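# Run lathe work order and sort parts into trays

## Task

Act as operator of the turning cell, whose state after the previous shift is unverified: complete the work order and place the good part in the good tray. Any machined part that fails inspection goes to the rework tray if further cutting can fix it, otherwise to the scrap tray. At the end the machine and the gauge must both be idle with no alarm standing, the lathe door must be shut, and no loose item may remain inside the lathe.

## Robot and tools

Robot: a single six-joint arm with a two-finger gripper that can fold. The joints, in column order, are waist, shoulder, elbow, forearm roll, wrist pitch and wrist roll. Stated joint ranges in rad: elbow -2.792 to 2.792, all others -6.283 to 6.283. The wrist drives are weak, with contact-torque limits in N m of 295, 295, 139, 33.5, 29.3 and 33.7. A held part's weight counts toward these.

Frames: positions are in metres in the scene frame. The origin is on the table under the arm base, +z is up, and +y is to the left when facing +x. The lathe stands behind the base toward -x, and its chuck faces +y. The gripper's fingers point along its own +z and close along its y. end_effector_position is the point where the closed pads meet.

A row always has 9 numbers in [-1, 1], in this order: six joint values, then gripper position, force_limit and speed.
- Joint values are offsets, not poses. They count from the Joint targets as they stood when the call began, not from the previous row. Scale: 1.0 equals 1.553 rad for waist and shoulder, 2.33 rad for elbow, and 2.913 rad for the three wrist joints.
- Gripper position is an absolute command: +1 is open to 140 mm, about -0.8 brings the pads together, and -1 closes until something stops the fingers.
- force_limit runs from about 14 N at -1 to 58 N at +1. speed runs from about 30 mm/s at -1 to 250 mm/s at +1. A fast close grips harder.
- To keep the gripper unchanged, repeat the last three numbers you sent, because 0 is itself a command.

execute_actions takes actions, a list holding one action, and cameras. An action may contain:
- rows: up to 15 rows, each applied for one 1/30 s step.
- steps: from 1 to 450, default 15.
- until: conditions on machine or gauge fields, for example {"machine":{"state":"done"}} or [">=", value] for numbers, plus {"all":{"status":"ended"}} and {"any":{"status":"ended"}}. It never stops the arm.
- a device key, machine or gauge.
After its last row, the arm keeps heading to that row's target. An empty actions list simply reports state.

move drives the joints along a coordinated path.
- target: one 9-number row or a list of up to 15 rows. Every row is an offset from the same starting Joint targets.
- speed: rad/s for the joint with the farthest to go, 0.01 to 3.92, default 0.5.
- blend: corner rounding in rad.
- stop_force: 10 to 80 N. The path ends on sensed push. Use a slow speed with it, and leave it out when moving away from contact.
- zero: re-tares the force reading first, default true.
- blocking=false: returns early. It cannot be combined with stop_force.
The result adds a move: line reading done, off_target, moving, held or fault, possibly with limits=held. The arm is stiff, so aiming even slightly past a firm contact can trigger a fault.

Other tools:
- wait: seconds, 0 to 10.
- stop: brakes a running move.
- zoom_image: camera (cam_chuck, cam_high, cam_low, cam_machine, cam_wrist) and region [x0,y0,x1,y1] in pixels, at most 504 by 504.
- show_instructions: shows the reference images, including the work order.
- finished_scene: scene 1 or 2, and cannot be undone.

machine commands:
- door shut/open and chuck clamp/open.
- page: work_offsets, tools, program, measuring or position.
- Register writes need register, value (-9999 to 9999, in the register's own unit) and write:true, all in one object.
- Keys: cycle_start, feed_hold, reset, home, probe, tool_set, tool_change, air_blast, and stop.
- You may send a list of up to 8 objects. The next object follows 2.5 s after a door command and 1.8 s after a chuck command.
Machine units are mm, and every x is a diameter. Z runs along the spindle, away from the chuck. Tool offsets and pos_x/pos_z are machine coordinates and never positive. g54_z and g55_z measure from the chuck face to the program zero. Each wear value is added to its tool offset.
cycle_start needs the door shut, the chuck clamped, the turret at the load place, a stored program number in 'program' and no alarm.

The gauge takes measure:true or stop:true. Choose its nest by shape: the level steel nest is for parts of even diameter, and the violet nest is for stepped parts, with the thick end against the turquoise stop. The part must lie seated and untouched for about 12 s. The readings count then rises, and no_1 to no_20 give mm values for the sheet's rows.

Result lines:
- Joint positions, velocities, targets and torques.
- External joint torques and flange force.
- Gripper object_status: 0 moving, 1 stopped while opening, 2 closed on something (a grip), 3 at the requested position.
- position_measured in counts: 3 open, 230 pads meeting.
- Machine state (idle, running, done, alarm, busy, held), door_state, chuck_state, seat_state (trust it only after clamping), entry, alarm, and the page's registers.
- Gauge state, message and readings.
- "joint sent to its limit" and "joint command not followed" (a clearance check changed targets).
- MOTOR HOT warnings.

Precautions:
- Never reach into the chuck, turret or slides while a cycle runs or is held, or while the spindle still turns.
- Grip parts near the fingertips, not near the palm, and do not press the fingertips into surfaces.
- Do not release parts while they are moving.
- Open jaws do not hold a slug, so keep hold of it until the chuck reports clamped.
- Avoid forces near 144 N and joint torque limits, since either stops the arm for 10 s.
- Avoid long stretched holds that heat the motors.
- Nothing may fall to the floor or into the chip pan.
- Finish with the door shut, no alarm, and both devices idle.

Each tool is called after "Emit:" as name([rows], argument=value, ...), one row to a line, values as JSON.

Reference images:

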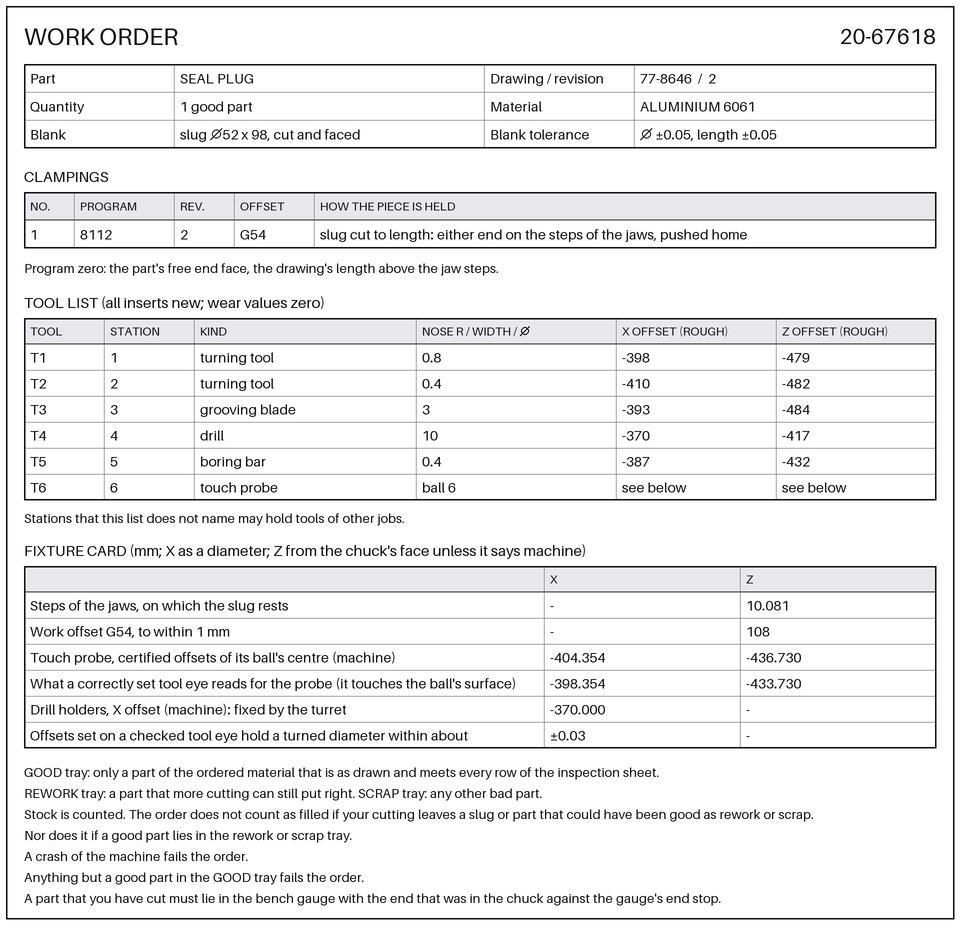

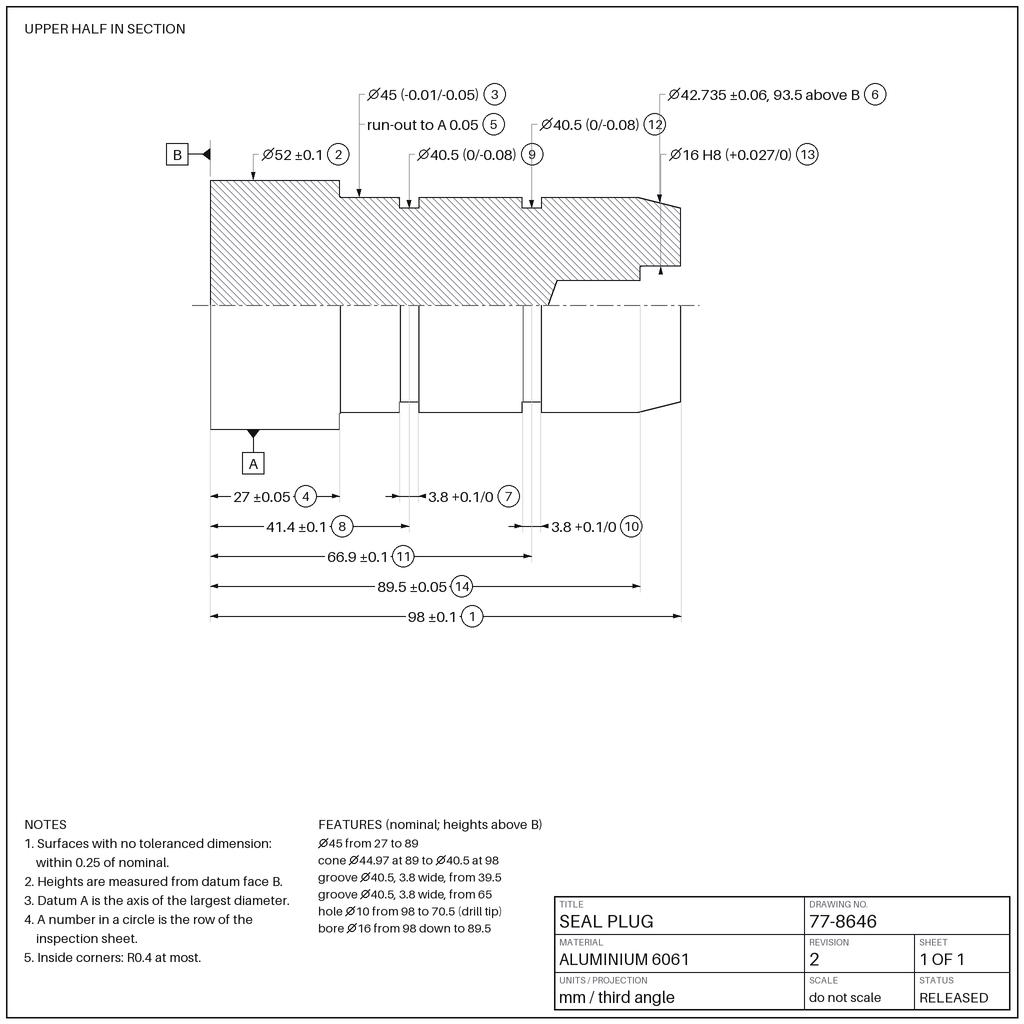

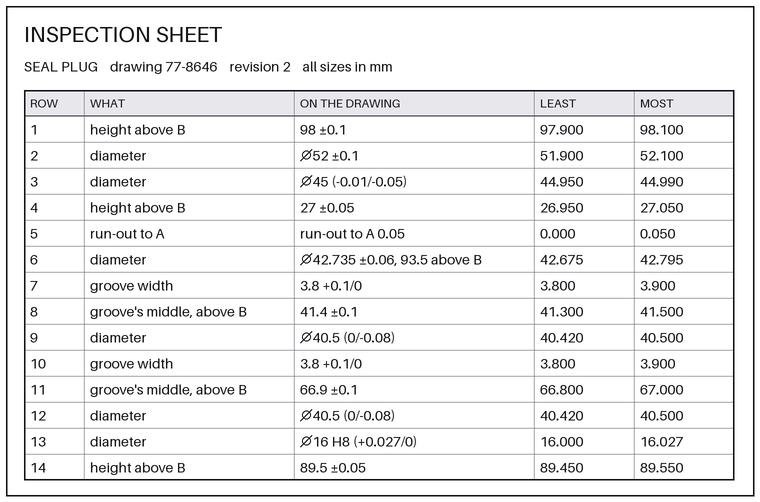

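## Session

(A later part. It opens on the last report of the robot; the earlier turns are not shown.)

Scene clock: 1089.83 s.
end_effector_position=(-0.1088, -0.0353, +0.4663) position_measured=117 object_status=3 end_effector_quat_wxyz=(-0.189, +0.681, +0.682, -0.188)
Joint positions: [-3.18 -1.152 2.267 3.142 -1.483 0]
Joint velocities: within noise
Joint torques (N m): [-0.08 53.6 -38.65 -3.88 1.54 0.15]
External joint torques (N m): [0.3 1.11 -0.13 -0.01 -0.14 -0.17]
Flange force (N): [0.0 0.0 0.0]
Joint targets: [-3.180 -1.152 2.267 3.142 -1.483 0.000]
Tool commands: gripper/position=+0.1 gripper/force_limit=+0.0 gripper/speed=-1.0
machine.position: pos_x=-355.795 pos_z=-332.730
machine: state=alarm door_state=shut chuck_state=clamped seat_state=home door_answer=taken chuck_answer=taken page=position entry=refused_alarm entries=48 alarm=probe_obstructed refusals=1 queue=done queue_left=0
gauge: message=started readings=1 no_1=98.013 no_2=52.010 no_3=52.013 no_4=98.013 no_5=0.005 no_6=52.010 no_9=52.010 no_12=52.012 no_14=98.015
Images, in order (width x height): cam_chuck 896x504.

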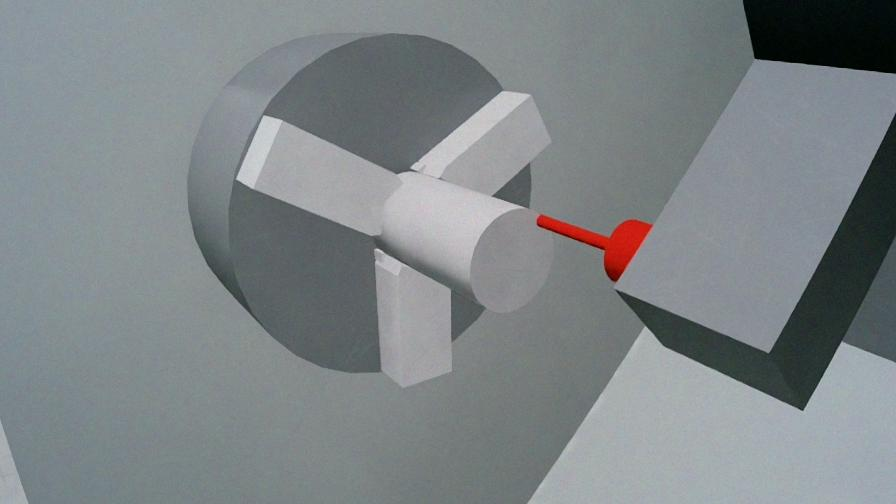

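Emit:
execute_actions([
  {"machine":[{"page":"measuring"},{"reset":true},{"home":true},{"register":"probe_x","value":0,"write":true},{"register":"probe_z","value":104,"write":true},{"register":"probe_move_z","value":0,"write":true},{"register":"probe_move_x","value":15,"write":true},{"probe":true}],"steps":450,"until":{"machine":{"queue":["!=","running"],"state":["!=","busy"]}}},
], cameras=["cam_chuck"])

Emit:
execute_actions([
  {"steps":300,"until":{"machine":{"queue":["!=","running"],"state":["!=","busy"]}}},
], cameras=["cam_chuck"])

Scene clock: 1101.67 s.
end_effector_position=(-0.1088, -0.0353, +0.4663) position_measured=117 object_status=3 end_effector_quat_wxyz=(-0.189, +0.681, +0.682, -0.188)
Joint positions: [-3.18 -1.152 2.267 3.142 -1.483 0]
Joint velocities: within noise
Joint torques (N m): [0.02 53.68 -38.89 -3.8 1.46 0.28]
External joint torques (N m): [0.25 1.02 0.14 -0.09 -0.07 -0.3]
Flange force (N): [0.0 0.0 0.0]
Joint targets: [-3.180 -1.152 2.267 3.142 -1.483 0.000]
Tool commands: gripper/position=+0.1 gripper/force_limit=+0.0 gripper/speed=-1.0
machine.measuring: probe_x=+0.000 probe_z=+104.000 probe_move_x=+15.000 probe_move_z=+0.000 probe_radius=+2.992 eye_x=+59.834 eye_z=+152.326 probe_touched=+0 probe_found_x=+0.000 probe_found_z=+0.000 set_x=-387.021 set_z=-431.612
machine: state=alarm door_state=shut chuck_state=clamped seat_state=home door_answer=taken chuck_answer=taken page=measuring entry=taken entries=55 alarm=probe_obstructed refusals=1 queue=dropped queue_left=0
gauge: message=started readings=1 no_1=98.013 no_2=52.010 no_3=52.013 no_4=98.013 no_5=0.005 no_6=52.010 no_9=52.010 no_12=52.012 no_14=98.015
Images, in order (width x height): cam_chuck 896x504.

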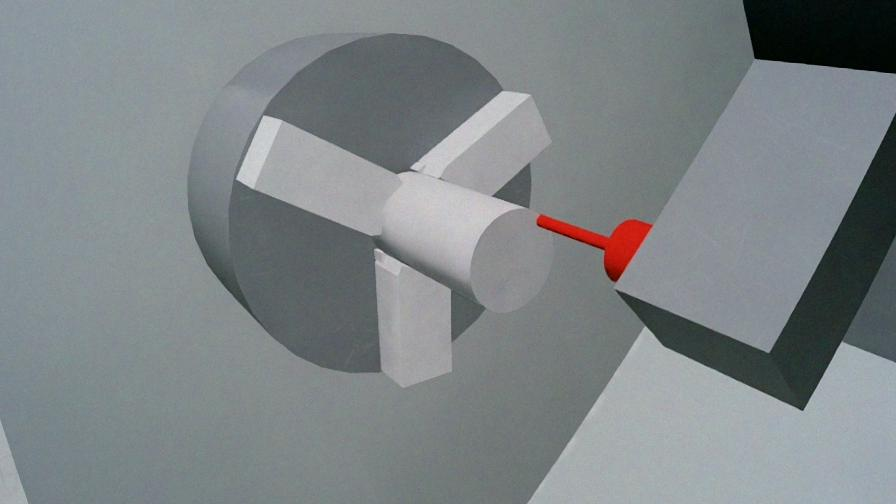

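Scene clock: 1101.90 s.
end_effector_position=(-0.1088, -0.0353, +0.4663) position_measured=117 object_status=3 end_effector_quat_wxyz=(-0.189, +0.681, +0.682, -0.188)
Joint positions: [-3.18 -1.152 2.267 3.142 -1.483 0]
Joint velocities: within noise
Joint torques (N m): [-0.49 54.21 -38.81 -3.87 1.62 0.19]
External joint torques (N m): [0.69 0.75 0.1 -0.02 -0.22 -0.21]
Flange force (N): [0.0 0.0 0.0]
Joint targets: [-3.180 -1.152 2.267 3.142 -1.483 0.000]
Tool commands: gripper/position=+0.1 gripper/force_limit=+0.0 gripper/speed=-1.0
machine.measuring: probe_x=+0.000 probe_z=+104.000 probe_move_x=+15.000 probe_move_z=+0.000 probe_radius=+2.992 eye_x=+59.834 eye_z=+152.326 probe_touched=+0 probe_found_x=+0.000 probe_found_z=+0.000 set_x=-387.021 set_z=-431.612
machine: state=alarm door_state=shut chuck_state=clamped seat_state=home door_answer=taken chuck_answer=taken page=measuring entry=taken entries=55 alarm=probe_obstructed refusals=1 queue=dropped queue_left=0
gauge: message=started readings=1 no_1=98.013 no_2=52.010 no_3=52.013 no_4=98.013 no_5=0.005 no_6=52.010 no_9=52.010 no_12=52.012 no_14=98.015
Images, in order (width x height): cam_chuck 896x504.

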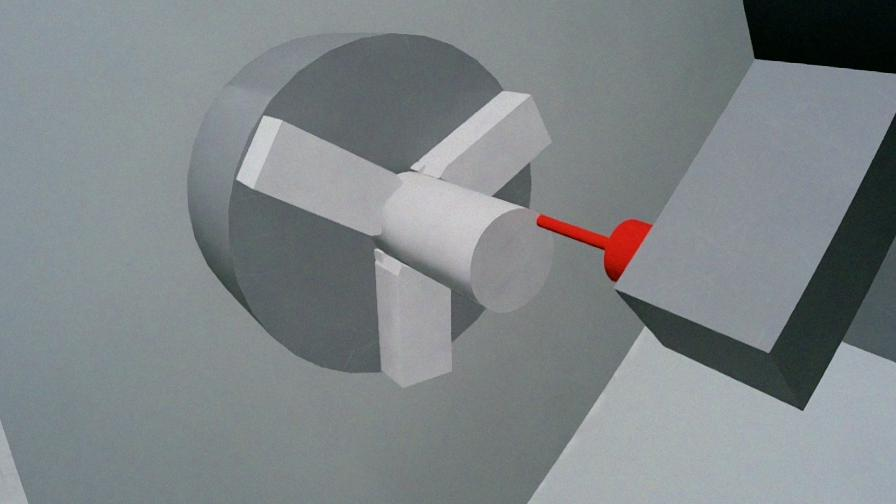

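Emit:
execute_actions([
  {"machine":[{"reset":true},{"home":true},{"register":"probe_x","value":51.6,"write":true},{"register":"probe_z","value":50,"write":true},{"register":"probe_move_x","value":0,"write":true},{"register":"probe_move_z","value":-16,"write":true},{"probe":true}],"steps":450,"until":{"machine":{"queue":["!=","running"],"state":["!=","busy"]}}},
], cameras=[])

Emit:
execute_actions([
  {"steps":300,"until":{"machine":{"queue":["!=","running"],"state":["!=","busy"]}}},
], cameras=[])

Scene clock: 1117.50 s.
end_effector_position=(-0.1088, -0.0353, +0.4663) position_measured=117 object_status=3 end_effector_quat_wxyz=(-0.189, +0.681, +0.682, -0.188)
Joint positions: [-3.18 -1.152 2.267 3.142 -1.483 0]
Joint velocities: within noise
Joint torques (N m): [0.4 53.67 -38.81 -3.78 1.58 0.16]
External joint torques (N m): [-0.17 1.14 -0.03 -0.11 -0.18 -0.19]
Flange force (N): [0.0 0.0 0.0]
Joint targets: [-3.180 -1.152 2.267 3.142 -1.483 0.000]
Tool commands: gripper/position=+0.1 gripper/force_limit=+0.0 gripper/speed=-1.0
machine.measuring: probe_x=+51.600 probe_z=+50.000 probe_move_x=+0.000 probe_move_z=-16.000 probe_radius=+2.992 eye_x=+59.834 eye_z=+152.326 probe_touched=+1 probe_found_x=+51.600 probe_found_z=+36.678 set_x=-387.021 set_z=-431.612
machine: state=done door_state=shut chuck_state=clamped seat_state=home door_answer=taken chuck_answer=taken page=measuring entry=taken entries=62 alarm=no_alarm refusals=1 queue=done queue_left=0
gauge: message=started readings=1 no_1=98.013 no_2=52.010 no_3=52.013 no_4=98.013 no_5=0.005 no_6=52.010 no_9=52.010 no_12=52.012 no_14=98.015
No camera images: "cameras" was empty.

Scene clock: 1117.73 s.
end_effector_position=(-0.1088, -0.0353, +0.4663) position_measured=117 object_status=3 end_effector_quat_wxyz=(-0.189, +0.681, +0.682, -0.188)
Joint positions: [-3.18 -1.152 2.267 3.142 -1.483 0]
Joint velocities: within noise
Joint torques (N m): [0.16 54.03 -38.66 -3.87 1.56 0.21]
External joint torques (N m): [0.26 0.36 -0.23 -0.03 -0.16 -0.23]
Flange force (N): [0.0 0.0 0.0]
Joint targets: [-3.180 -1.152 2.267 3.142 -1.483 0.000]
Tool commands: gripper/position=+0.1 gripper/force_limit=+0.0 gripper/speed=-1.0
machine.measuring: probe_x=+51.600 probe_z=+50.000 probe_move_x=+0.000 probe_move_z=-16.000 probe_radius=+2.992 eye_x=+59.834 eye_z=+152.326 probe_touched=+1 probe_found_x=+51.600 probe_found_z=+36.678 set_x=-387.021 set_z=-431.612
machine: state=done door_state=shut chuck_state=clamped seat_state=home door_answer=taken chuck_answer=taken page=measuring entry=taken entries=62 alarm=no_alarm refusals=1 queue=done queue_left=0
gauge: message=started readings=1 no_1=98.013 no_2=52.010 no_3=52.013 no_4=98.013 no_5=0.005 no_6=52.010 no_9=52.010 no_12=52.012 no_14=98.015
No camera images: "cameras" was empty.

Emit:
execute_actions([
  {"machine":[{"register":"t2_x_wear","value":0.001,"write":true},{"home":true},{"page":"program"},{"cycle_start":true}],"steps":240,"until":{"machine":{"state":"running"}}},
], cameras=[])

Emit:
wait(seconds=10, cameras=[])

Emit:
execute_actions([
  {"steps":450,"until":{"machine":{"state":["!=","running"]}}},
], cameras=[])

Emit:
execute_actions([
  {"steps":450,"until":{"machine":{"state":["!=","running"]}}},
], cameras=[])

Emit:
execute_actions([
  {"steps":450,"until":{"machine":{"state":["!=","running"]}}},
], cameras=[])

Emit:
execute_actions([
  {"steps":450,"until":{"machine":{"state":["!=","running"]}}},
], cameras=[])

Emit:
execute_actions([
  {"steps":450,"until":{"machine":{"state":["!=","running"]}}},
], cameras=[])

Emit:
execute_actions([
  {"steps":450,"until":{"machine":{"state":["!=","running"]}}},
], cameras=[])

Emit:
execute_actions([
  {"steps":450,"until":{"machine":{"state":"done"}}},
], cameras=[])

Scene clock: 1125.07 s.
end_effector_position=(-0.1088, -0.0353, +0.4663) position_measured=117 object_status=3 end_effector_quat_wxyz=(-0.189, +0.681, +0.682, -0.188)
Joint positions: [-3.18 -1.152 2.267 3.142 -1.483 0]
Joint velocities: within noise
Joint torques (N m): [-0.25 53.85 -38.86 -4 1.6 0.23]
External joint torques (N m): [0.54 1.02 0.11 0.12 -0.2 -0.25]
Flange force (N): [0.0 0.0 0.0]
Joint targets: [-3.180 -1.152 2.267 3.142 -1.483 0.000]
Tool commands: gripper/position=+0.1 gripper/force_limit=+0.0 gripper/speed=-1.0
machine.program: program=+8112 tool_call=+6 tool_in_place=+0 program_revision=+2 program_offset=+54 load_peak=+0 stored1_number=+8118 stored1_revision=+3 stored2_number=+1373 stored2_revision=+5 stored3_number=+8112 stored3_revision=+2 stored4_number=+0 stored4_revision=+0 cycles=+1
machine: state=running door_state=shut chuck_state=clamped seat_state=home door_answer=taken chuck_answer=taken page=program entry=taken entries=65 alarm=no_alarm refusals=1 queue=running queue_left=0
gauge: message=started readings=1 no_1=98.013 no_2=52.010 no_3=52.013 no_4=98.013 no_5=0.005 no_6=52.010 no_9=52.010 no_12=52.012 no_14=98.015
No camera images: "cameras" was empty.

Scene clock: 1135.07 s.
end_effector_position=(-0.1088, -0.0353, +0.4663) position_measured=117 object_status=3 end_effector_quat_wxyz=(-0.189, +0.681, +0.682, -0.188)
Joint positions: [-3.18 -1.152 2.267 3.142 -1.483 0]
Joint velocities: within noise
Joint torques (N m): [0.12 53.82 -38.68 -3.89 1.56 0.14]
External joint torques (N m): [0.13 0.86 -0.09 0 -0.17 -0.16]
Flange force (N): [0.0 0.0 0.0]
Joint targets: [-3.180 -1.152 2.267 3.142 -1.483 0.000]
Tool commands: gripper/position=+0.1 gripper/force_limit=+0.0 gripper/speed=-1.0
machine.program: program=+8112 tool_call=+6 tool_in_place=+1 program_revision=+2 program_offset=+54 load_peak=+0 stored1_number=+8118 stored1_revision=+3 stored2_number=+1373 stored2_revision=+5 stored3_number=+8112 stored3_revision=+2 stored4_number=+0 stored4_revision=+0 cycles=+1
machine: state=running door_state=shut chuck_state=clamped seat_state=home door_answer=taken chuck_answer=taken page=program entry=taken entries=65 alarm=no_alarm refusals=1 queue=running queue_left=0
gauge: message=started readings=1 no_1=98.013 no_2=52.010 no_3=52.013 no_4=98.013 no_5=0.005 no_6=52.010 no_9=52.010 no_12=52.012 no_14=98.015
wait: 10.00 s
No camera images: "cameras" was empty.

Scene clock: 1150.27 s.
end_effector_position=(-0.1088, -0.0353, +0.4663) position_measured=117 object_status=3 end_effector_quat_wxyz=(-0.189, +0.681, +0.682, -0.188)
Joint positions: [-3.18 -1.152 2.267 3.142 -1.483 0]
Joint velocities: within noise
Joint torques (N m): [0.17 53.84 -38.78 -3.85 1.56 0.15]
External joint torques (N m): [-0.07 0.69 -0.06 -0.04 -0.17 -0.17]
Flange force (N): [0.0 0.0 0.0]
Joint targets: [-3.180 -1.152 2.267 3.142 -1.483 0.000]
Tool commands: gripper/position=+0.1 gripper/force_limit=+0.0 gripper/speed=-1.0
machine.program: program=+8112 tool_call=+6 tool_in_place=+1 program_revision=+2 program_offset=+54 load_peak=+0 stored1_number=+8118 stored1_revision=+3 stored2_number=+1373 stored2_revision=+5 stored3_number=+8112 stored3_revision=+2 stored4_number=+0 stored4_revision=+0 cycles=+1
machine: state=running door_state=shut chuck_state=clamped seat_state=home door_answer=taken chuck_answer=taken page=program entry=taken entries=65 alarm=no_alarm refusals=1 queue=running queue_left=0
gauge: message=started readings=1 no_1=98.013 no_2=52.010 no_3=52.013 no_4=98.013 no_5=0.005 no_6=52.010 no_9=52.010 no_12=52.012 no_14=98.015
No camera images: "cameras" was empty.

Scene clock: 1165.47 s.
end_effector_position=(-0.1088, -0.0353, +0.4663) position_measured=117 object_status=3 end_effector_quat_wxyz=(-0.189, +0.681, +0.682, -0.188)
Joint positions: [-3.18 -1.152 2.267 3.142 -1.483 0]
Joint velocities: within noise
Joint torques (N m): [-0.24 54.52 -38.75 -3.9 1.5 0.18]
External joint torques (N m): [0.58 0.01 -0.1 0.01 -0.11 -0.2]
Flange force (N): [0.0 0.0 0.0]
Joint targets: [-3.180 -1.152 2.267 3.142 -1.483 0.000]
Tool commands: gripper/position=+0.1 gripper/force_limit=+0.0 gripper/speed=-1.0
machine.program: program=+8112 tool_call=+6 tool_in_place=+1 program_revision=+2 program_offset=+54 load_peak=+0 stored1_number=+8118 stored1_revision=+3 stored2_number=+1373 stored2_revision=+5 stored3_number=+8112 stored3_revision=+2 stored4_number=+0 stored4_revision=+0 cycles=+1
machine: state=running door_state=shut chuck_state=clamped seat_state=home door_answer=taken chuck_answer=taken page=program entry=taken entries=65 alarm=no_alarm refusals=1 queue=running queue_left=0
gauge: message=started readings=1 no_1=98.013 no_2=52.010 no_3=52.013 no_4=98.013 no_5=0.005 no_6=52.010 no_9=52.010 no_12=52.012 no_14=98.015
No camera images: "cameras" was empty.

Scene clock: 1180.67 s.
end_effector_position=(-0.1088, -0.0353, +0.4663) position_measured=117 object_status=3 end_effector_quat_wxyz=(-0.189, +0.681, +0.682, -0.188)
Joint positions: [-3.18 -1.152 2.267 3.142 -1.483 0]
Joint velocities: within noise
Joint torques (N m): [-0.2 53.96 -38.42 -3.9 1.58 0.11]
External joint torques (N m): [0.38 0.97 -0.22 0.02 -0.19 -0.14]
Flange force (N): [0.0 0.0 0.0]
Joint targets: [-3.180 -1.152 2.267 3.142 -1.483 0.000]
Tool commands: gripper/position=+0.1 gripper/force_limit=+0.0 gripper/speed=-1.0
machine.program: program=+8112 tool_call=+6 tool_in_place=+2 program_revision=+2 program_offset=+54 load_peak=+0 stored1_number=+8118 stored1_revision=+3 stored2_number=+1373 stored2_revision=+5 stored3_number=+8112 stored3_revision=+2 stored4_number=+0 stored4_revision=+0 cycles=+1
machine: state=running door_state=shut chuck_state=clamped seat_state=home door_answer=taken chuck_answer=taken page=program entry=taken entries=65 alarm=no_alarm refusals=1 queue=running queue_left=0
gauge: message=started readings=1 no_1=98.013 no_2=52.010 no_3=52.013 no_4=98.013 no_5=0.005 no_6=52.010 no_9=52.010 no_12=52.012 no_14=98.015
No camera images: "cameras" was empty.

Scene clock: 1195.87 s.
end_effector_position=(-0.1088, -0.0353, +0.4663) position_measured=117 object_status=3 end_effector_quat_wxyz=(-0.189, +0.681, +0.682, -0.188)
Joint positions: [-3.18 -1.152 2.267 3.142 -1.483 0]
Joint velocities: within noise
Joint torques (N m): [0.06 54.36 -38.74 -3.93 1.56 0.28]
External joint torques (N m): [0.19 0.4 0.03 0.05 -0.16 -0.3]
Flange force (N): [0.0 0.0 0.0]
Joint targets: [-3.180 -1.152 2.267 3.142 -1.483 0.000]
Tool commands: gripper/position=+0.1 gripper/force_limit=+0.0 gripper/speed=-1.0
machine.program: program=+8112 tool_call=+6 tool_in_place=+2 program_revision=+2 program_offset=+54 load_peak=+0 stored1_number=+8118 stored1_revision=+3 stored2_number=+1373 stored2_revision=+5 stored3_number=+8112 stored3_revision=+2 stored4_number=+0 stored4_revision=+0 cycles=+1
machine: state=running door_state=shut chuck_state=clamped seat_state=home door_answer=taken chuck_answer=taken page=program entry=taken entries=65 alarm=no_alarm refusals=1 queue=running queue_left=0
gauge: message=started readings=1 no_1=98.013 no_2=52.010 no_3=52.013 no_4=98.013 no_5=0.005 no_6=52.010 no_9=52.010 no_12=52.012 no_14=98.015
No camera images: "cameras" was empty.

Scene clock: 1211.07 s.
end_effector_position=(-0.1088, -0.0353, +0.4663) position_measured=117 object_status=3 end_effector_quat_wxyz=(-0.189, +0.681, +0.682, -0.188)
Joint positions: [-3.18 -1.152 2.267 3.142 -1.483 0]
Joint velocities: within noise
Joint torques (N m): [0.28 54.06 -38.63 -3.85 1.58 0.2]
External joint torques (N m): [-0.03 0.58 -0.15 -0.04 -0.19 -0.22]
Flange force (N): [0.0 0.0 0.0]
Joint targets: [-3.180 -1.152 2.267 3.142 -1.483 0.000]
Tool commands: gripper/position=+0.1 gripper/force_limit=+0.0 gripper/speed=-1.0
machine.program: program=+8112 tool_call=+6 tool_in_place=+2 program_revision=+2 program_offset=+54 load_peak=+0 stored1_number=+8118 stored1_revision=+3 stored2_number=+1373 stored2_revision=+5 stored3_number=+8112 stored3_revision=+2 stored4_number=+0 stored4_revision=+0 cycles=+1
machine: state=running door_state=shut chuck_state=clamped seat_state=home door_answer=taken chuck_answer=taken page=program entry=taken entries=65 alarm=no_alarm refusals=1 queue=running queue_left=0
gauge: message=started readings=1 no_1=98.013 no_2=52.010 no_3=52.013 no_4=98.013 no_5=0.005 no_6=52.010 no_9=52.010 no_12=52.012 no_14=98.015
No camera images: "cameras" was empty.

Scene clock: 1226.27 s.
end_effector_position=(-0.1088, -0.0353, +0.4663) position_measured=117 object_status=3 end_effector_quat_wxyz=(-0.189, +0.681, +0.682, -0.188)
Joint positions: [-3.18 -1.152 2.267 3.142 -1.483 0]
Joint velocities: within noise
Joint torques (N m): [0.35 54.32 -38.69 -3.94 1.6 0.18]
External joint torques (N m): [0.06 0.15 -0.26 0.04 -0.2 -0.2]
Flange force (N): [0.0 0.0 0.0]
Joint targets: [-3.180 -1.152 2.267 3.142 -1.483 0.000]
Tool commands: gripper/position=+0.1 gripper/force_limit=+0.0 gripper/speed=-1.0
machine.program: program=+8112 tool_call=+6 tool_in_place=+3 program_revision=+2 program_offset=+54 load_peak=+0 stored1_number=+8118 stored1_revision=+3 stored2_number=+1373 stored2_revision=+5 stored3_number=+8112 stored3_revision=+2 stored4_number=+0 stored4_revision=+0 cycles=+1
machine: state=running door_state=shut chuck_state=clamped seat_state=home door_answer=taken chuck_answer=taken page=program entry=taken entries=65 alarm=no_alarm refusals=1 queue=running queue_left=0
gauge: message=started readings=1 no_1=98.013 no_2=52.010 no_3=52.013 no_4=98.013 no_5=0.005 no_6=52.010 no_9=52.010 no_12=52.012 no_14=98.015
No camera images: "cameras" was empty.

Scene clock: 1241.47 s.
end_effector_position=(-0.1088, -0.0353, +0.4663) position_measured=117 object_status=3 end_effector_quat_wxyz=(-0.189, +0.681, +0.682, -0.188)
Joint positions: [-3.18 -1.152 2.267 3.142 -1.483 0]
Joint velocities: within noise
Joint torques (N m): [-0.03 54.25 -38.54 -3.84 1.56 0.25]
External joint torques (N m): [0.33 0.42 -0.16 -0.04 -0.16 -0.27]
Flange force (N): [0.0 0.0 0.0]
Joint targets: [-3.180 -1.152 2.267 3.142 -1.483 0.000]
Tool commands: gripper/position=+0.1 gripper/force_limit=+0.0 gripper/speed=-1.0
machine.program: program=+8112 tool_call=+6 tool_in_place=+3 program_revision=+2 program_offset=+54 load_peak=+0 stored1_number=+8118 stored1_revision=+3 stored2_number=+1373 stored2_revision=+5 stored3_number=+8112 stored3_revision=+2 stored4_number=+0 stored4_revision=+0 cycles=+1
machine: state=running door_state=shut chuck_state=clamped seat_state=home door_answer=taken chuck_answer=taken page=program entry=taken entries=65 alarm=no_alarm refusals=1 queue=running queue_left=0
gauge: message=started readings=1 no_1=98.013 no_2=52.010 no_3=52.013 no_4=98.013 no_5=0.005 no_6=52.010 no_9=52.010 no_12=52.012 no_14=98.015
No camera images: "cameras" was empty.

Emit:
execute_actions([
  {"steps":450,"until":{"machine":{"state":"done"}}},
], cameras=[])

Emit:
execute_actions([
  {"steps":450,"until":{"machine":{"state":"done"}}},
], cameras=[])

Emit:
execute_actions([
  {"machine":[{"page":"measuring"},{"tool_change":true},{"register":"probe_x","value":75,"write":true},{"register":"probe_z","value":43,"write":true},{"register":"probe_move_z","value":0,"write":true},{"register":"probe_move_x","value":-36,"write":true},{"probe":true}],"steps":450,"until":{"machine":{"queue":["!=","running"],"state":["!=","busy"]}}},
], cameras=[])

Emit:
execute_actions([
  {"steps":300,"until":{"machine":{"queue":["!=","running"],"state":["!=","busy"]}}},
], cameras=[])

Scene clock: 1261.13 s.
end_effector_position=(-0.1088, -0.0353, +0.4663) position_measured=117 object_status=3 end_effector_quat_wxyz=(-0.189, +0.681, +0.682, -0.188)
Joint positions: [-3.18 -1.152 2.267 3.142 -1.483 0]
Joint velocities: within noise
Joint torques (N m): [-0.05 54.77 -38.69 -3.85 1.52 0.18]
External joint torques (N m): [0.49 -0.13 -0.14 -0.04 -0.13 -0.2]
Flange force (N): [0.0 0.0 0.0]
Joint targets: [-3.180 -1.152 2.267 3.142 -1.483 0.000]
Tool commands: gripper/position=+0.1 gripper/force_limit=+0.0 gripper/speed=-1.0
machine.program: program=+8112 tool_call=+6 tool_in_place=+5 program_revision=+2 program_offset=+54 load_peak=+0 stored1_number=+8118 stored1_revision=+3 stored2_number=+1373 stored2_revision=+5 stored3_number=+8112 stored3_revision=+2 stored4_number=+0 stored4_revision=+0 cycles=+2
machine: state=busy door_state=shut chuck_state=clamped seat_state=home door_answer=taken chuck_answer=taken page=program entry=taken entries=65 alarm=no_alarm refusals=1 queue=running queue_left=0
gauge: message=started readings=1 no_1=98.013 no_2=52.010 no_3=52.013 no_4=98.013 no_5=0.005 no_6=52.010 no_9=52.010 no_12=52.012 no_14=98.015
No camera images: "cameras" was empty.

Scene clock: 1263.00 s.
end_effector_position=(-0.1088, -0.0353, +0.4663) position_measured=117 object_status=3 end_effector_quat_wxyz=(-0.189, +0.681, +0.682, -0.188)
Joint positions: [-3.18 -1.152 2.267 3.142 -1.483 0]
Joint velocities: within noise
Joint torques (N m): [-0.71 53.87 -38.89 -3.84 1.59 0.18]
External joint torques (N m): [1.11 1.03 0.15 -0.04 -0.2 -0.21]
Flange force (N): [0.0 0.0 0.0]
Joint targets: [-3.180 -1.152 2.267 3.142 -1.483 0.000]
Tool commands: gripper/position=+0.1 gripper/force_limit=+0.0 gripper/speed=-1.0
machine.program: program=+8112 tool_call=+6 tool_in_place=+5 program_revision=+2 program_offset=+54 load_peak=+0 stored1_number=+8118 stored1_revision=+3 stored2_number=+1373 stored2_revision=+5 stored3_number=+8112 stored3_revision=+2 stored4_number=+0 stored4_revision=+0 cycles=+2
machine: state=done door_state=shut chuck_state=clamped seat_state=home door_answer=taken chuck_answer=taken page=program entry=taken entries=65 alarm=no_alarm refusals=1 queue=done queue_left=0
gauge: message=started readings=1 no_1=98.013 no_2=52.010 no_3=52.013 no_4=98.013 no_5=0.005 no_6=52.010 no_9=52.010 no_12=52.012 no_14=98.015
No camera images: "cameras" was empty.

Scene clock: 1276.23 s.
end_effector_position=(-0.1088, -0.0353, +0.4663) position_measured=117 object_status=3 end_effector_quat_wxyz=(-0.189, +0.681, +0.682, -0.188)
Joint positions: [-3.18 -1.152 2.267 3.142 -1.483 0]
Joint velocities: within noise
Joint torques (N m): [0.05 53.69 -38.94 -3.97 1.51 0.28]
External joint torques (N m): [0.25 1.06 0.04 0.07 -0.11 -0.3]
Flange force (N): [0.0 0.0 0.0]
Joint targets: [-3.180 -1.152 2.267 3.142 -1.483 0.000]
Tool commands: gripper/position=+0.1 gripper/force_limit=+0.0 gripper/speed=-1.0
machine.measuring: probe_x=+75.000 probe_z=+43.000 probe_move_x=-36.000 probe_move_z=+0.000 probe_radius=+2.992 eye_x=+59.834 eye_z=+152.326 probe_touched=+1 probe_found_x=+44.969 probe_found_z=+43.000 set_x=-387.021 set_z=-431.612
machine: state=done door_state=shut chuck_state=clamped seat_state=home door_answer=taken chuck_answer=taken page=measuring entry=taken entries=71 alarm=no_alarm refusals=1 queue=done queue_left=0
gauge: message=started readings=1 no_1=98.013 no_2=52.010 no_3=52.013 no_4=98.013 no_5=0.005 no_6=52.010 no_9=52.010 no_12=52.012 no_14=98.015
No camera images: "cameras" was empty.

Scene clock: 1276.47 s.
end_effector_position=(-0.1088, -0.0353, +0.4663) position_measured=117 object_status=3 end_effector_quat_wxyz=(-0.189, +0.681, +0.682, -0.188)
Joint positions: [-3.18 -1.152 2.267 3.142 -1.483 0]
Joint velocities: within noise
Joint torques (N m): [0.29 54.09 -38.89 -3.79 1.57 0.2]
External joint torques (N m): [0 0.66 0.17 -0.09 -0.18 -0.22]
Flange force (N): [0.0 0.0 0.0]
Joint targets: [-3.180 -1.152 2.267 3.142 -1.483 0.000]
Tool commands: gripper/position=+0.1 gripper/force_limit=+0.0 gripper/speed=-1.0
machine.measuring: probe_x=+75.000 probe_z=+43.000 probe_move_x=-36.000 probe_move_z=+0.000 probe_radius=+2.992 eye_x=+59.834 eye_z=+152.326 probe_touched=+1 probe_found_x=+44.969 probe_found_z=+43.000 set_x=-387.021 set_z=-431.612
machine: state=done door_state=shut chuck_state=clamped seat_state=home door_answer=taken chuck_answer=taken page=measuring entry=taken entries=71 alarm=no_alarm refusals=1 queue=done queue_left=0
gauge: message=started readings=1 no_1=98.013 no_2=52.010 no_3=52.013 no_4=98.013 no_5=0.005 no_6=52.010 no_9=52.010 no_12=52.012 no_14=98.015
No camera images: "cameras" was empty.

Emit:
execute_actions([
  {"machine":[{"home":true},{"door":"open"}],"steps":300,"until":{"machine":{"door_state":"open"}}},
], cameras=["cam_chuck"])

Emit:
move(target=[-0.0614,0.9255,0.1115,-0.0352,0.9357,0.0113,1,0.0,-1], speed=0.6, cameras=["cam_chuck","cam_wrist"])

Scene clock: 1292.67 s.
end_effector_position=(-0.1088, -0.0353, +0.4663) position_measured=117 object_status=3 end_effector_quat_wxyz=(-0.189, +0.681, +0.682, -0.188)
Joint positions: [-3.18 -1.152 2.267 3.142 -1.483 0]
Joint velocities: within noise
Joint torques (N m): [0.1 54.32 -38.59 -3.83 1.57 0.16]
External joint torques (N m): [0.34 0.15 -0.37 -0.07 -0.17 -0.18]
Flange force (N): [0.0 0.0 0.0]
Joint targets: [-3.180 -1.152 2.267 3.142 -1.483 0.000]
Tool commands: gripper/position=+0.1 gripper/force_limit=+0.0 gripper/speed=-1.0
machine.measuring: probe_x=+75.000 probe_z=+43.000 probe_move_x=-36.000 probe_move_z=+0.000 probe_radius=+2.992 eye_x=+59.834 eye_z=+152.326 probe_touched=+1 probe_found_x=+44.969 probe_found_z=+43.000 set_x=-387.021 set_z=-431.612
machine: state=done door_state=open chuck_state=clamped seat_state=home door_answer=taken chuck_answer=taken page=measuring entry=taken entries=72 alarm=no_alarm refusals=1 queue=running queue_left=0
gauge: message=started readings=1 no_1=98.013 no_2=52.010 no_3=52.013 no_4=98.013 no_5=0.005 no_6=52.010 no_9=52.010 no_12=52.012 no_14=98.015
Images, in order (width x height): cam_chuck 896x504.

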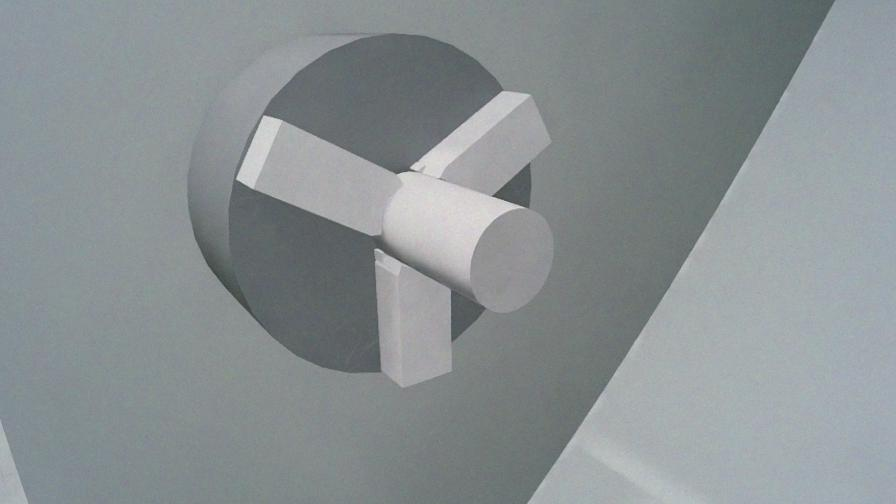

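Scene clock: 1297.63 s.
end_effector_position=(-0.6901, -0.0012, +0.3164) position_measured=3 object_status=3 end_effector_quat_wxyz=(+0.499, -0.500, -0.502, +0.498)
Joint positions: [-3.276 0.286 2.527 3.039 1.243 0.033]
Joint velocities: within noise
Joint torques (N m): [-0.75 -44.97 -15.47 -1.11 2.92 0.19]
External joint torques (N m): [0.92 -0.98 -0.82 -0.18 -0.23 -0.23]
Flange force (N): [-2.3 -3.5 1.0]
Joint targets: [-3.276 0.286 2.527 3.039 1.243 0.033]
machine.measuring: probe_x=+75.000 probe_z=+43.000 probe_move_x=-36.000 probe_move_z=+0.000 probe_radius=+2.992 eye_x=+59.834 eye_z=+152.326 probe_touched=+1 probe_found_x=+44.969 probe_found_z=+43.000 set_x=-387.021 set_z=-431.612
machine: state=done door_state=open chuck_state=clamped seat_state=home door_answer=taken chuck_answer=taken page=measuring entry=taken entries=72 alarm=no_alarm refusals=1 queue=done queue_left=0
gauge: message=started readings=1 no_1=98.013 no_2=52.010 no_3=52.013 no_4=98.013 no_5=0.005 no_6=52.010 no_9=52.010 no_12=52.012 no_14=98.015
move: done
Images, in order (width x height): cam_chuck 896x504, cam_wrist 896x504.

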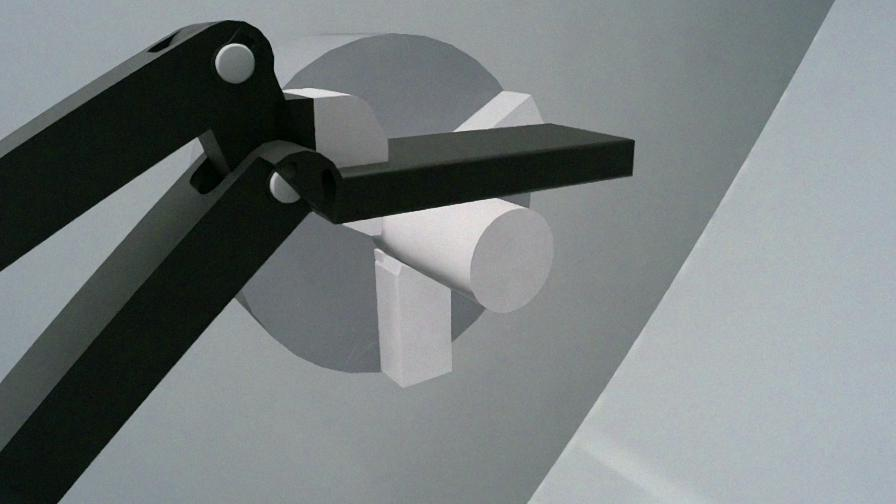

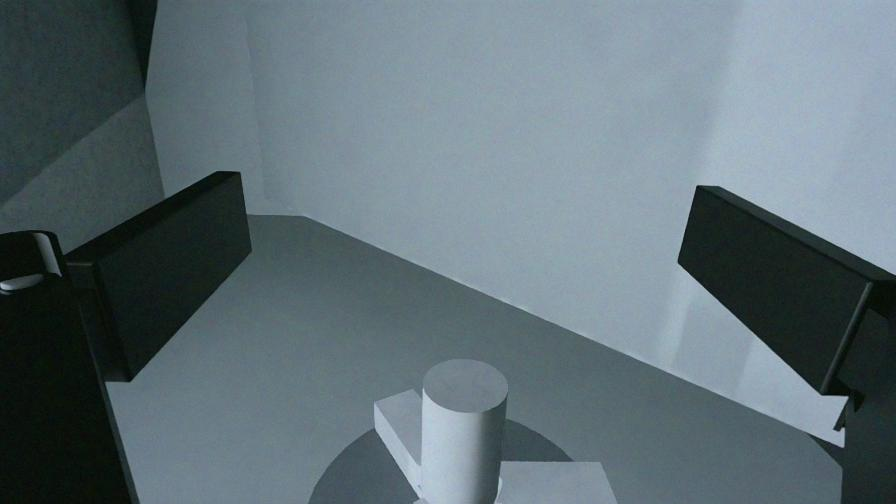

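Emit:
move([
  [0.2785,0.0787,-0.0852,0.1597,-0.0185,-0.0596,1,0.0,-1],
  [0.2785,0.0787,-0.0852,0.1597,-0.0185,-0.0596,-1,0.0,-1],
], speed=[0.25,0.1], cameras=["cam_chuck","cam_wrist"])

Scene clock: 1305.93 s.
end_effector_position=(-0.7618, -0.1875, +0.3052) position_measured=154 object_status=0 end_effector_quat_wxyz=(+0.499, -0.500, -0.502, +0.498)
Joint positions: [-2.843 0.408 2.329 3.504 1.189 -0.141]
Joint velocities: within noise
Joint torques (N m): [-3.83 -50.22 -19.86 -1.31 -0.37 0.39]
External joint torques (N m): [4.05 -8.73 2.4 -0.63 3.1 -0.43]
Flange force (N): [-2.1 -10.9 -16.5]
Joint targets: [-2.843 0.408 2.329 3.504 1.189 -0.141]
machine.measuring: probe_x=+75.000 probe_z=+43.000 probe_move_x=-36.000 probe_move_z=+0.000 probe_radius=+2.992 eye_x=+59.834 eye_z=+152.326 probe_touched=+1 probe_found_x=+44.969 probe_found_z=+43.000 set_x=-387.021 set_z=-431.612
machine: state=done door_state=open chuck_state=clamped seat_state=home door_answer=taken chuck_answer=taken page=measuring entry=taken entries=72 alarm=no_alarm refusals=1 queue=done queue_left=0
gauge: message=started readings=1 no_1=98.013 no_2=52.010 no_3=52.013 no_4=98.013 no_5=0.005 no_6=52.010 no_9=52.010 no_12=52.012 no_14=98.015
move: done
Images, in order (width x height): cam_chuck 896x504, cam_wrist 896x504.

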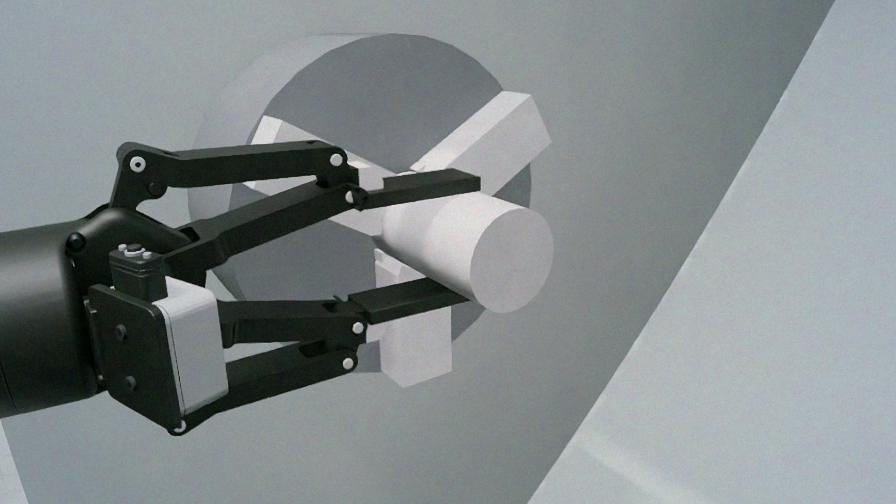

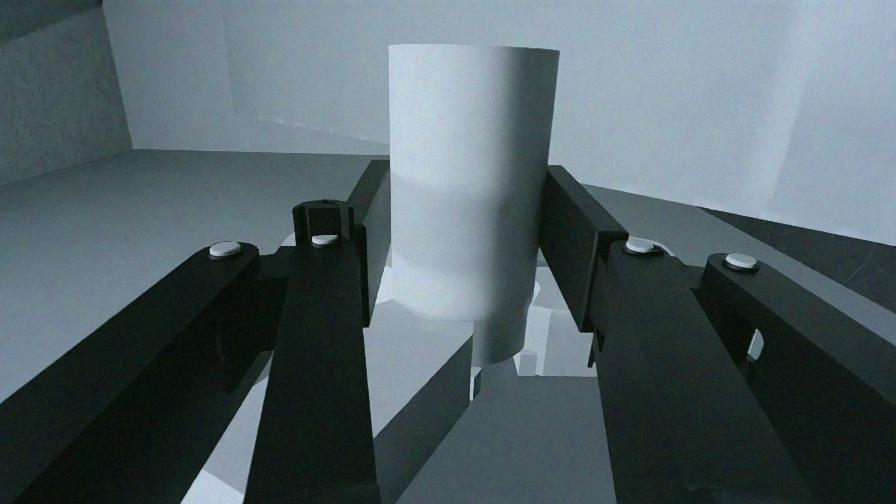

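Emit:
execute_actions([
  {"machine":{"chuck":"open"},"steps":90,"until":{"machine":{"chuck_state":"open"}}},
], cameras=["cam_chuck","cam_wrist"])

Scene clock: 1310.43 s.
end_effector_position=(-0.7619, -0.1875, +0.3052) position_measured=154 object_status=2 end_effector_quat_wxyz=(+0.499, -0.500, -0.502, +0.498)
Joint positions: [-2.843 0.408 2.329 3.504 1.189 -0.141]
Joint velocities: within noise
Joint torques (N m): [-0.13 -61.26 -19.78 -2.06 4.82 0.16]
External joint torques (N m): [0.16 2.73 2.49 0.15 -2.11 -0.21]
Flange force (N): [-0.2 1.4 -0.3]
Joint targets: [-2.843 0.408 2.329 3.504 1.189 -0.141]
Tool commands: gripper/position=-1.0 gripper/force_limit=+0.0 gripper/speed=-1.0
machine.measuring: probe_x=+75.000 probe_z=+43.000 probe_move_x=-36.000 probe_move_z=+0.000 probe_radius=+2.992 eye_x=+59.834 eye_z=+152.326 probe_touched=+1 probe_found_x=+44.969 probe_found_z=+43.000 set_x=-387.021 set_z=-431.612
machine: state=idle door_state=open chuck_state=open seat_state=open door_answer=taken chuck_answer=taken page=measuring entry=taken entries=72 alarm=no_alarm refusals=1 queue=running queue_left=0
gauge: message=started readings=1 no_1=98.013 no_2=52.010 no_3=52.013 no_4=98.013 no_5=0.005 no_6=52.010 no_9=52.010 no_12=52.012 no_14=98.015
Images, in order (width x height): cam_chuck 896x504, cam_wrist 896x504.

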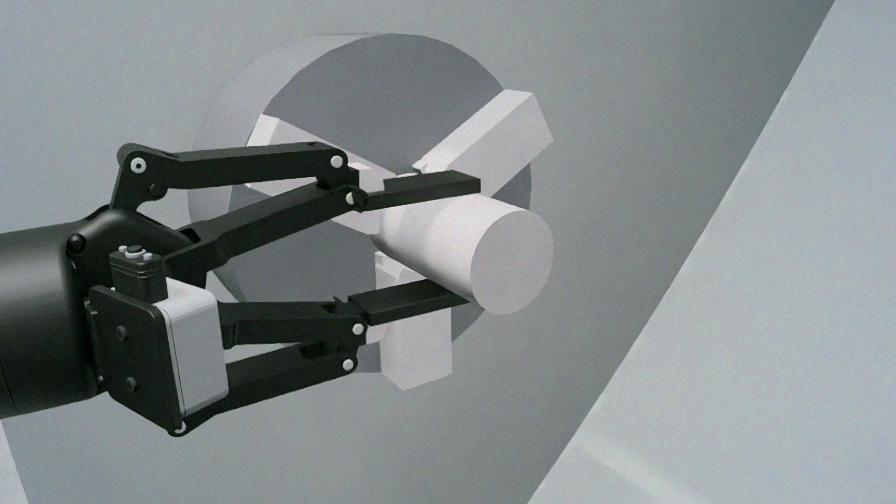

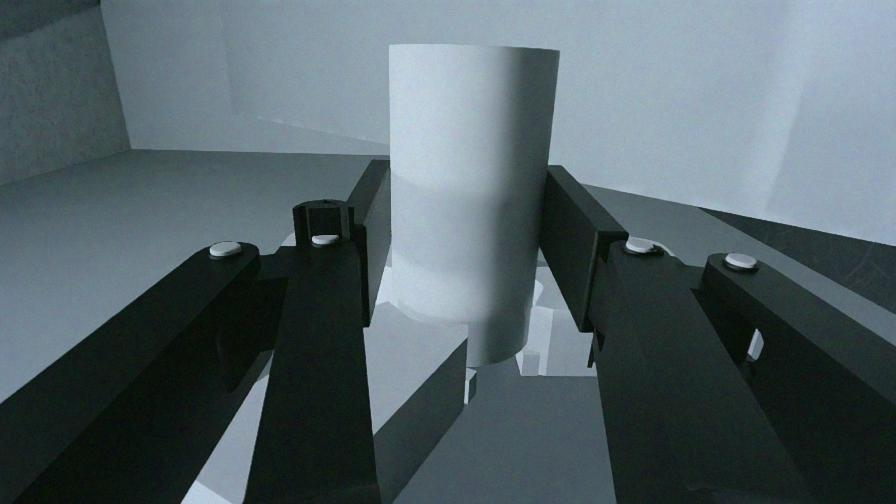

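Emit:
move([
  [-0.0622,-0.0094,0.0127,-0.0360,0.0013,0.0151,-1,0.0,-1],
  [-0.1483,-0.0179,0.0245,-0.0856,0.0029,0.0342,-1,0.0,-1],
], speed=0.1, blend=[0.02,0], cameras=["cam_chuck","cam_wrist"])

Scene clock: 1322.53 s.
end_effector_position=(-0.7623, -0.0812, +0.3062) position_measured=154 object_status=2 end_effector_quat_wxyz=(+0.499, -0.500, -0.502, +0.499)
Joint positions: [-3.073 0.38 2.386 3.255 1.197 -0.041]
Joint velocities: within noise
Joint torques (N m): [-0.53 -58.58 -19.75 -1.72 4.94 0.16]
External joint torques (N m): [0.47 3.07 2.49 0.08 -2.21 -0.21]
Flange force (N): [-1.3 1.9 0.1]
Joint targets: [-3.073 0.380 2.386 3.255 1.197 -0.041]
machine.measuring: probe_x=+75.000 probe_z=+43.000 probe_move_x=-36.000 probe_move_z=+0.000 probe_radius=+2.992 eye_x=+59.834 eye_z=+152.326 probe_touched=+1 probe_found_x=+44.969 probe_found_z=+43.000 set_x=-387.021 set_z=-431.612
machine: state=idle door_state=open chuck_state=open seat_state=open door_answer=taken chuck_answer=taken page=measuring entry=taken entries=72 alarm=no_alarm refusals=1 queue=done queue_left=0
gauge: message=started readings=1 no_1=98.013 no_2=52.010 no_3=52.013 no_4=98.013 no_5=0.005 no_6=52.010 no_9=52.010 no_12=52.012 no_14=98.015
move: done
Images, in order (width x height): cam_chuck 896x504, cam_wrist 896x504.

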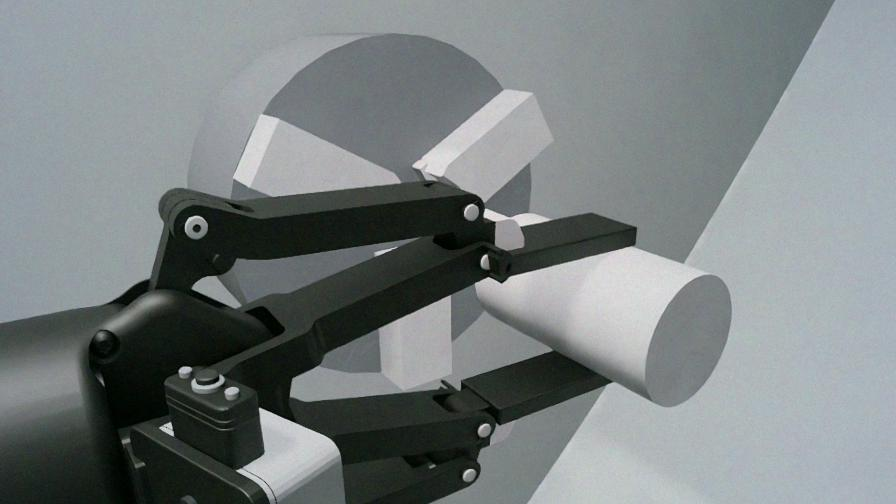

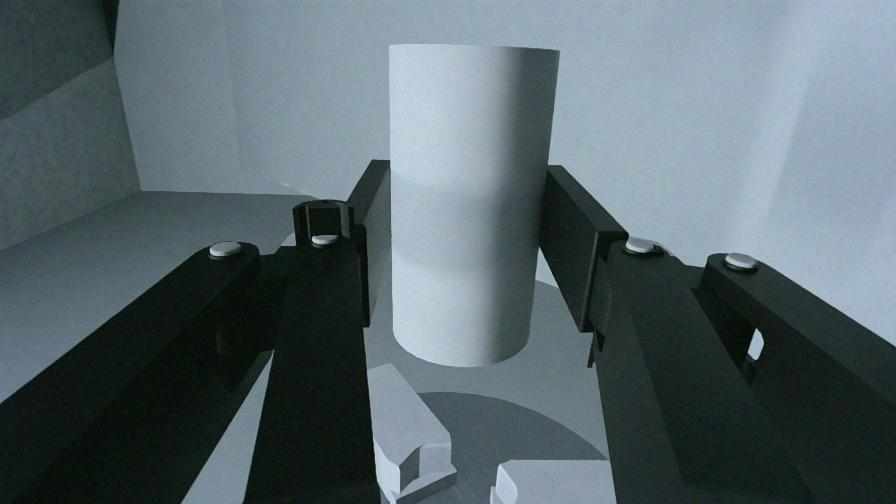

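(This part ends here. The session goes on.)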